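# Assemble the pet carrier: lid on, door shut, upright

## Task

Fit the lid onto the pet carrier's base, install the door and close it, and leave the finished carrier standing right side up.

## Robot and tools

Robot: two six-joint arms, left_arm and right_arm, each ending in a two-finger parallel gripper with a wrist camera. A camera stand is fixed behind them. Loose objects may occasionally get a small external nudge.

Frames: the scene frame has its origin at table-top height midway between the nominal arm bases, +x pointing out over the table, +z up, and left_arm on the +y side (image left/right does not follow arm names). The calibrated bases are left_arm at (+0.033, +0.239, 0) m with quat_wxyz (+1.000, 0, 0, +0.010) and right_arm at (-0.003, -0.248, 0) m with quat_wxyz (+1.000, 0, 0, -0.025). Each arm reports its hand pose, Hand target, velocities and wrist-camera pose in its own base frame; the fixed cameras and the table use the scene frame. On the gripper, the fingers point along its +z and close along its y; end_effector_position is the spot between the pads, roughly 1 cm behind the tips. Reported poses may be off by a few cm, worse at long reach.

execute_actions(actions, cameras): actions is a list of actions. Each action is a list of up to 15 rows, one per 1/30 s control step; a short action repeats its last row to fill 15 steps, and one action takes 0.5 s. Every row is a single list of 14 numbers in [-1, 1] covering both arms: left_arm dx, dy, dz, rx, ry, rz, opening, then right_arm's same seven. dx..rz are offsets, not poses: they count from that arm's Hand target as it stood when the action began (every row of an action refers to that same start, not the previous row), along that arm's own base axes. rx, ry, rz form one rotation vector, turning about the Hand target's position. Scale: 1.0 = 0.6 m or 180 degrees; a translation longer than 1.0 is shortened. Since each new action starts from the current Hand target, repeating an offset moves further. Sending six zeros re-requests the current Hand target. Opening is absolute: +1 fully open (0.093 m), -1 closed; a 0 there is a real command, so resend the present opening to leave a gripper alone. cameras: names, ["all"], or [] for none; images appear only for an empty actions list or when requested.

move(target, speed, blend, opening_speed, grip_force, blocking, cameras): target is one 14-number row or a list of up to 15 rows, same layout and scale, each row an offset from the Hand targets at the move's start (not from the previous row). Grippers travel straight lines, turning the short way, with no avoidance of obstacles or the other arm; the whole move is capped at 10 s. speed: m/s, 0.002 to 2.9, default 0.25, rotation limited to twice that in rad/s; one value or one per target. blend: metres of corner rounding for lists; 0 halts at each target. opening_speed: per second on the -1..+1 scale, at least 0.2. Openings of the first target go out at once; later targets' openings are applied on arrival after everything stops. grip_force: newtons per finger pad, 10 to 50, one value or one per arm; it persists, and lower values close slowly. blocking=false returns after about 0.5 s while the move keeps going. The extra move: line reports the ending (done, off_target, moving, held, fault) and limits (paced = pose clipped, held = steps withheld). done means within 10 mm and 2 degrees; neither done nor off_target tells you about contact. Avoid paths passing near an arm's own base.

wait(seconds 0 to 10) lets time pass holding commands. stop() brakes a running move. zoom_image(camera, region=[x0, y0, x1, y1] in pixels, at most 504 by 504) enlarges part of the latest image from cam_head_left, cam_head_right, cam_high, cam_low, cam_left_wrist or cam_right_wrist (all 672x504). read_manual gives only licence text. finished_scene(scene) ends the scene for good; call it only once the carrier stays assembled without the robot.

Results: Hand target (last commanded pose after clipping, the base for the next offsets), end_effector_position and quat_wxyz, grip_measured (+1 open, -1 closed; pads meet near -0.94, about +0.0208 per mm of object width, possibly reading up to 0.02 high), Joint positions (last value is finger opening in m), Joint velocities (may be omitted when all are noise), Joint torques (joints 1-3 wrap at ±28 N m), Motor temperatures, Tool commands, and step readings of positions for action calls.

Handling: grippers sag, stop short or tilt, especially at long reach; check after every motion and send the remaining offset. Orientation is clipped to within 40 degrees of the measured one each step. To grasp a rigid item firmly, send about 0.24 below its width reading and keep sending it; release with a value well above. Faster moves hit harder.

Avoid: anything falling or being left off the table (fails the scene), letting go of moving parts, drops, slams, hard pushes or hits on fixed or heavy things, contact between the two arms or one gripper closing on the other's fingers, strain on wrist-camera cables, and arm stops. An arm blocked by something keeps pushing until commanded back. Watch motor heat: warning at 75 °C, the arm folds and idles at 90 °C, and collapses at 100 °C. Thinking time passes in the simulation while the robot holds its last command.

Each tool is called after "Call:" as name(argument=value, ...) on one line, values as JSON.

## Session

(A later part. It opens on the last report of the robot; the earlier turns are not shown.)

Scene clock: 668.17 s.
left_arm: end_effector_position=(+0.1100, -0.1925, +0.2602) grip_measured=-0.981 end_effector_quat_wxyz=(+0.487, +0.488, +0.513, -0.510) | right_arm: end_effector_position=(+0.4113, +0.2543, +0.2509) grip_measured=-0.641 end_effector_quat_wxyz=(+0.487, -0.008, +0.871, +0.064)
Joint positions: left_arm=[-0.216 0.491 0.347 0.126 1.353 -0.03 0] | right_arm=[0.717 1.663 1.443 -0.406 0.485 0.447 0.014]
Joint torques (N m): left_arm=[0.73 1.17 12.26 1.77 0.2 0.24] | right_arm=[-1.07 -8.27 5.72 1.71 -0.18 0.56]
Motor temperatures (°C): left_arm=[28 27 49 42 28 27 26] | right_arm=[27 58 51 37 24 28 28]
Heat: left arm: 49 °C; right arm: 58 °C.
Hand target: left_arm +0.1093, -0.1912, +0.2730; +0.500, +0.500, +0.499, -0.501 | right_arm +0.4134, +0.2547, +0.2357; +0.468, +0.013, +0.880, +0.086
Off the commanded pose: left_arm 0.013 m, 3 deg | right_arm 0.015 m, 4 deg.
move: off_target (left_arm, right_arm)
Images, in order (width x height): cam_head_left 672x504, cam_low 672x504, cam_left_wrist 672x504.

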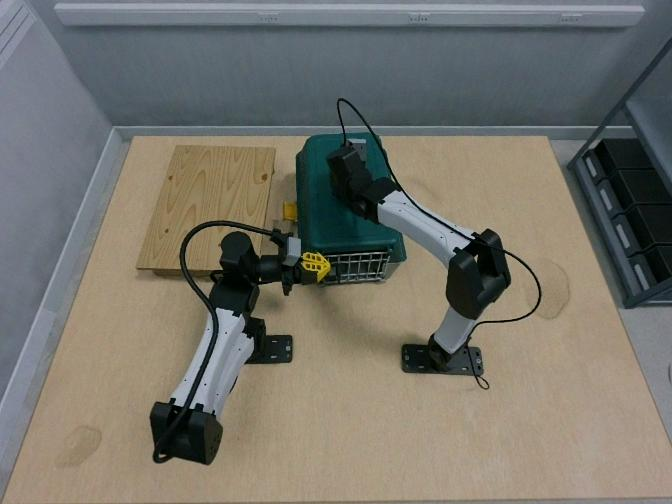

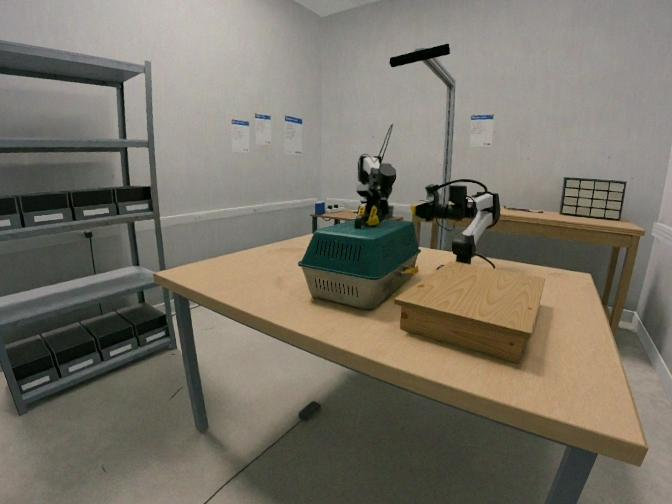

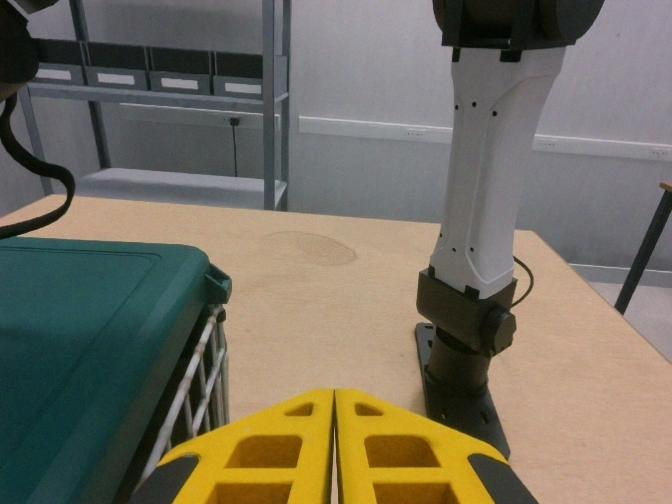

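Call:
move(target=[0.12,0.45,0.15,0,0,0,-1,0,0,0.015,-0.01,0,-0.008,-0.9], speed=0.2)

Call:
move(target=[0,0,0,0,0,0,-1,0,0,0,0,0,0,0.7], opening_speed=0.5)

Call:
move(target=[[0,0,0,0,0,0,-1,-0.03,0,0.13,0,0,0,1],[0,0,0,0,0,0,-1,-0.25,-0.45,0.2,0,-0.1,0,1]], speed=[0.1,0.3], cameras=["all"])

Call:
zoom_image(camera="cam_head_left", region=[285, 225, 415, 295])

Call:
zoom_image(camera="cam_head_right", region=[285, 225, 415, 295])

Call:
zoom_image(camera="cam_low", region=[290, 200, 440, 310])

Call:
zoom_image(camera="cam_high", region=[290, 210, 520, 380])

Call:
zoom_image(camera="cam_head_left", region=[300, 240, 350, 290])

Scene clock: 689.10 s.
left_arm: end_effector_position=(+0.1845, +0.0817, +0.3522) grip_measured=-0.981 end_effector_quat_wxyz=(+0.699, +0.016, +0.707, -0.104) | right_arm: end_effector_position=(+0.4110, +0.2536, +0.2509) grip_measured=-0.641 end_effector_quat_wxyz=(+0.480, -0.008, +0.876, +0.059)
Joint positions: left_arm=[1.404 0.586 0.672 0.077 1.576 -0.288 0] | right_arm=[0.717 1.672 1.468 -0.444 0.487 0.453 0.014]
Joint velocities: left_arm=[-0.007 -0.007 -0.017 -0.154 0.022 0.007 0] | right_arm=[within noise]
Joint torques (N m): left_arm=[0.27 1.26 11.32 1.66 0.04 0.15] | right_arm=[0.06 -7.62 8.59 1.47 0.2 0.54]
Motor temperatures (°C): left_arm=[28 27 49 41 28 27 26] | right_arm=[27 55 50 36 24 28 28]
Heat: left arm: 49 °C; right arm: 55 °C.
Hand target: left_arm +0.1813, +0.0788, +0.3629; +0.639, +0.273, +0.643, -0.321 | right_arm +0.4134, +0.2547, +0.2448; +0.469, +0.017, +0.881, +0.067
Off the commanded pose: left_arm 0.012 m, 81 deg; orientation clipped | right_arm 0.007 m, 3 deg.
joint sent to its limit (left arm) — joint 5 (wrist yaw), upper limit. The joint targets are off in orientation, not in position.
move: off_target (left_arm, right_arm); limits=paced

Scene clock: 692.50 s.
left_arm: end_effector_position=(+0.1845, +0.0817, +0.3522) grip_measured=-0.981 end_effector_quat_wxyz=(+0.699, +0.016, +0.707, -0.104) | right_arm: end_effector_position=(+0.4121, +0.2549, +0.2532) grip_measured=+0.698 end_effector_quat_wxyz=(+0.481, +0.016, +0.873, +0.075)
Joint positions: left_arm=[1.404 0.586 0.672 0.077 1.576 -0.288 0] | right_arm=[0.717 1.673 1.471 -0.435 0.485 0.506 0.079]
Joint torques (N m): left_arm=[0.25 1.25 11.32 1.66 0.03 0.15] | right_arm=[0.06 -7.64 8.58 1.36 0.21 0]
Motor temperatures (°C): left_arm=[28 27 49 41 28 27 26] | right_arm=[27 55 51 36 24 28 28]
Heat: left arm: 49 °C; right arm: 55 °C.
Hand target: left_arm +0.1813, +0.0788, +0.3629; +0.639, +0.273, +0.643, -0.321 | right_arm +0.4135, +0.2547, +0.2448; +0.469, +0.017, +0.881, +0.067
Off the commanded pose: left_arm 0.012 m, 40 deg | right_arm 0.009 m, 2 deg.
joint sent to its limit (left arm) — joint 5 (wrist yaw), upper limit. The joint targets are off in orientation, not in position.
move: off_target (left_arm); limits=paced

Scene clock: 696.13 s.
left_arm: end_effector_position=(+0.1845, +0.0817, +0.3522) grip_measured=-0.981 end_effector_quat_wxyz=(+0.699, +0.016, +0.707, -0.104) | right_arm: end_effector_position=(+0.2629, -0.0151, +0.3729) grip_measured=+1.000 end_effector_quat_wxyz=(+0.612, +0.007, +0.789, +0.065)
Joint positions: left_arm=[1.404 0.586 0.672 0.077 1.576 -0.288 0] | right_arm=[-0.298 0.74 1.097 -0.623 -0.382 0.014 0.093]
Joint torques (N m): left_arm=[0.25 1.25 11.3 1.66 0.03 0.15] | right_arm=[-0.46 0.36 5.86 1.77 -0.16 -0.19]
Heat: left arm: 49 °C; right arm: 54 °C.
Hand target: left_arm +0.1813, +0.0788, +0.3629; +0.639, +0.273, +0.643, -0.321 | right_arm +0.2635, -0.0154, +0.3648; +0.601, +0.007, +0.796, +0.068
Off the commanded pose: left_arm 0.012 m, 40 deg | right_arm 0.008 m, 2 deg.
joint sent to its limit (left arm) — joint 5 (wrist yaw), upper limit. The joint targets are off in orientation, not in position.
move: off_target (left_arm)

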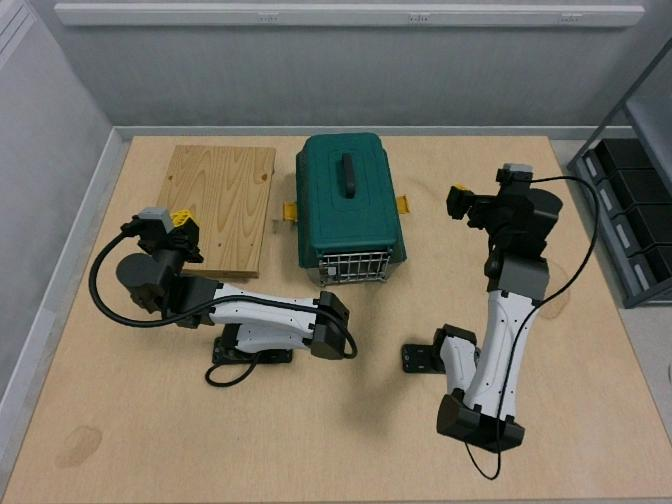

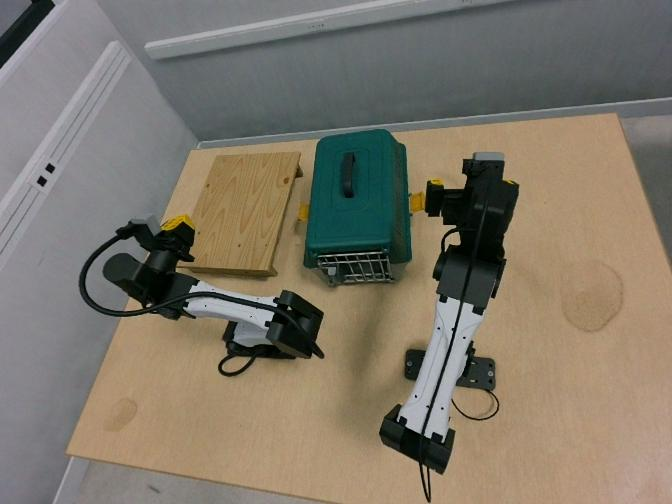

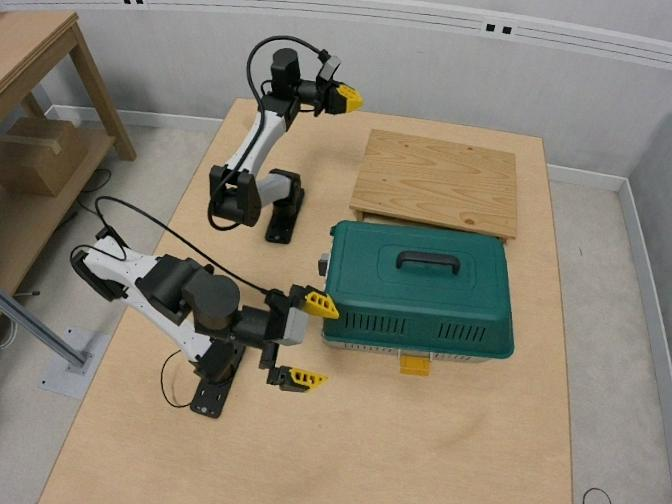

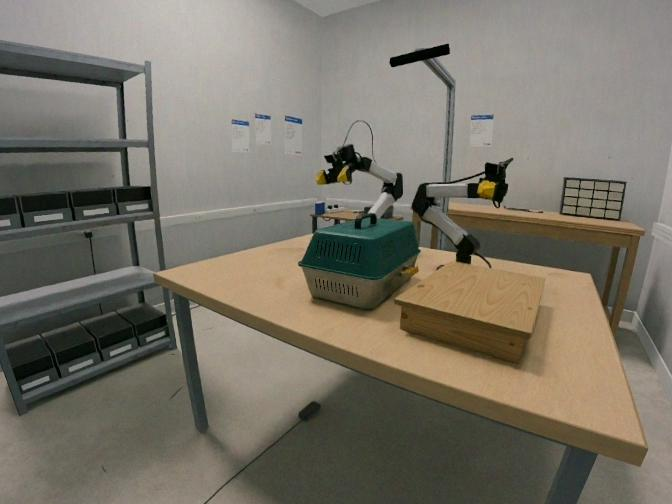

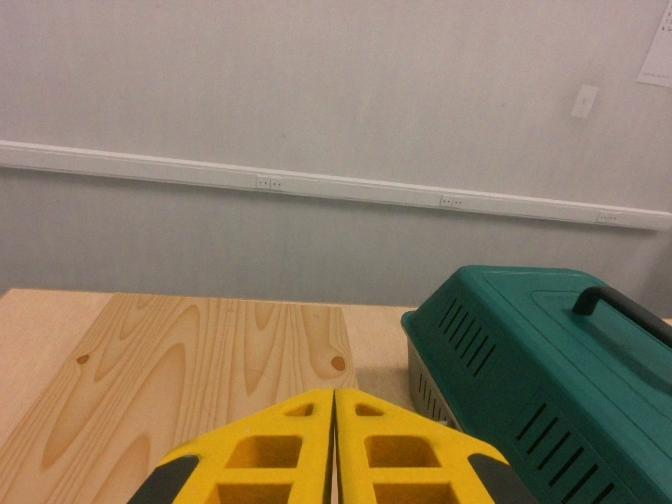

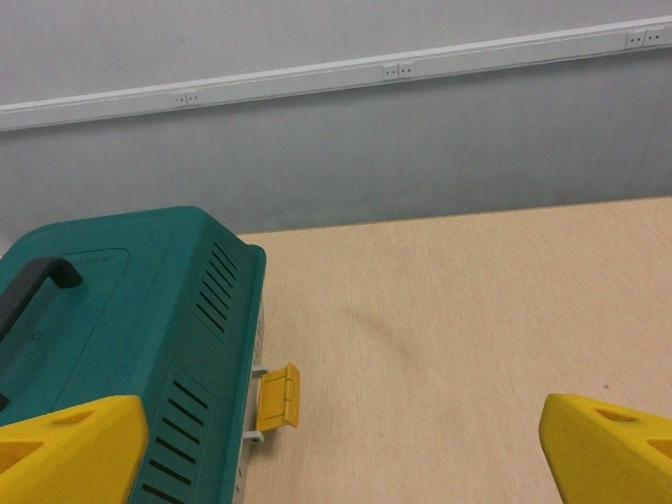

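Scaled by 3.877 from the camera's 672x504 image, which has a finer 960x720 frame.

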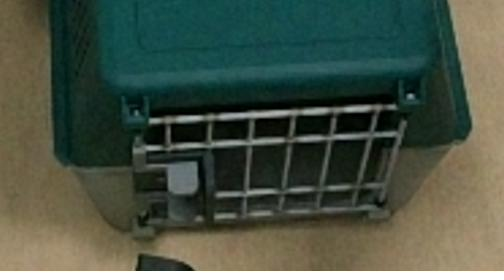

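Scaled by 3.877 from the camera's 672x504 image, which has a finer 960x720 frame.

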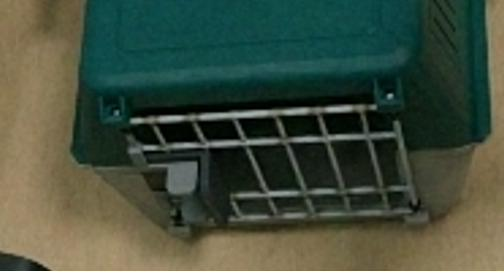

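Scaled by 3.360 from the camera's 672x504 image, which has a finer 960x720 frame.

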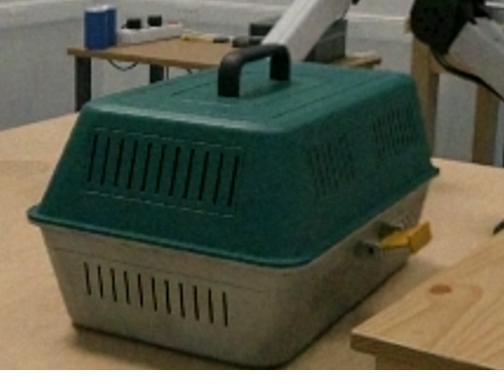

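Scaled by 2.191 from the camera's 672x504 image, which has a finer 960x720 frame.

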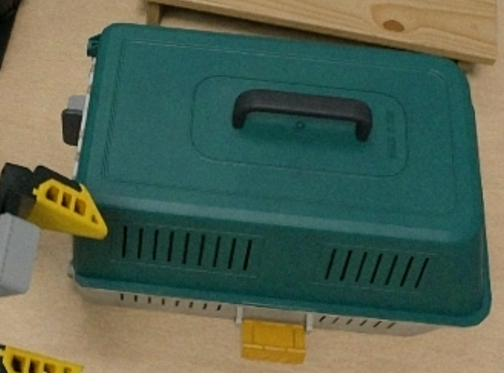

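Scaled by 10.080 from the camera's 672x504 image, which has a finer 960x720 frame.

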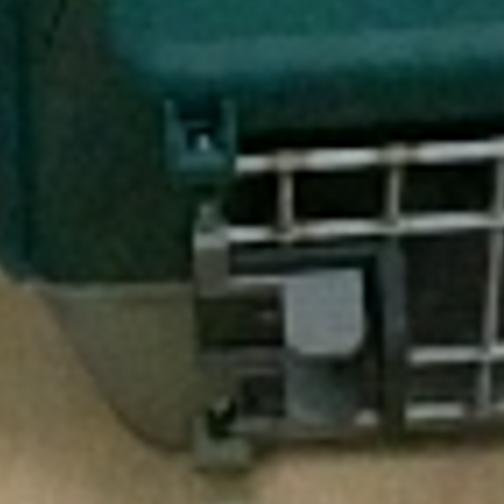

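Both pins are in and the rim is flush.

Call:
finished_scene(scene=2)

The scene is finished: the task was done.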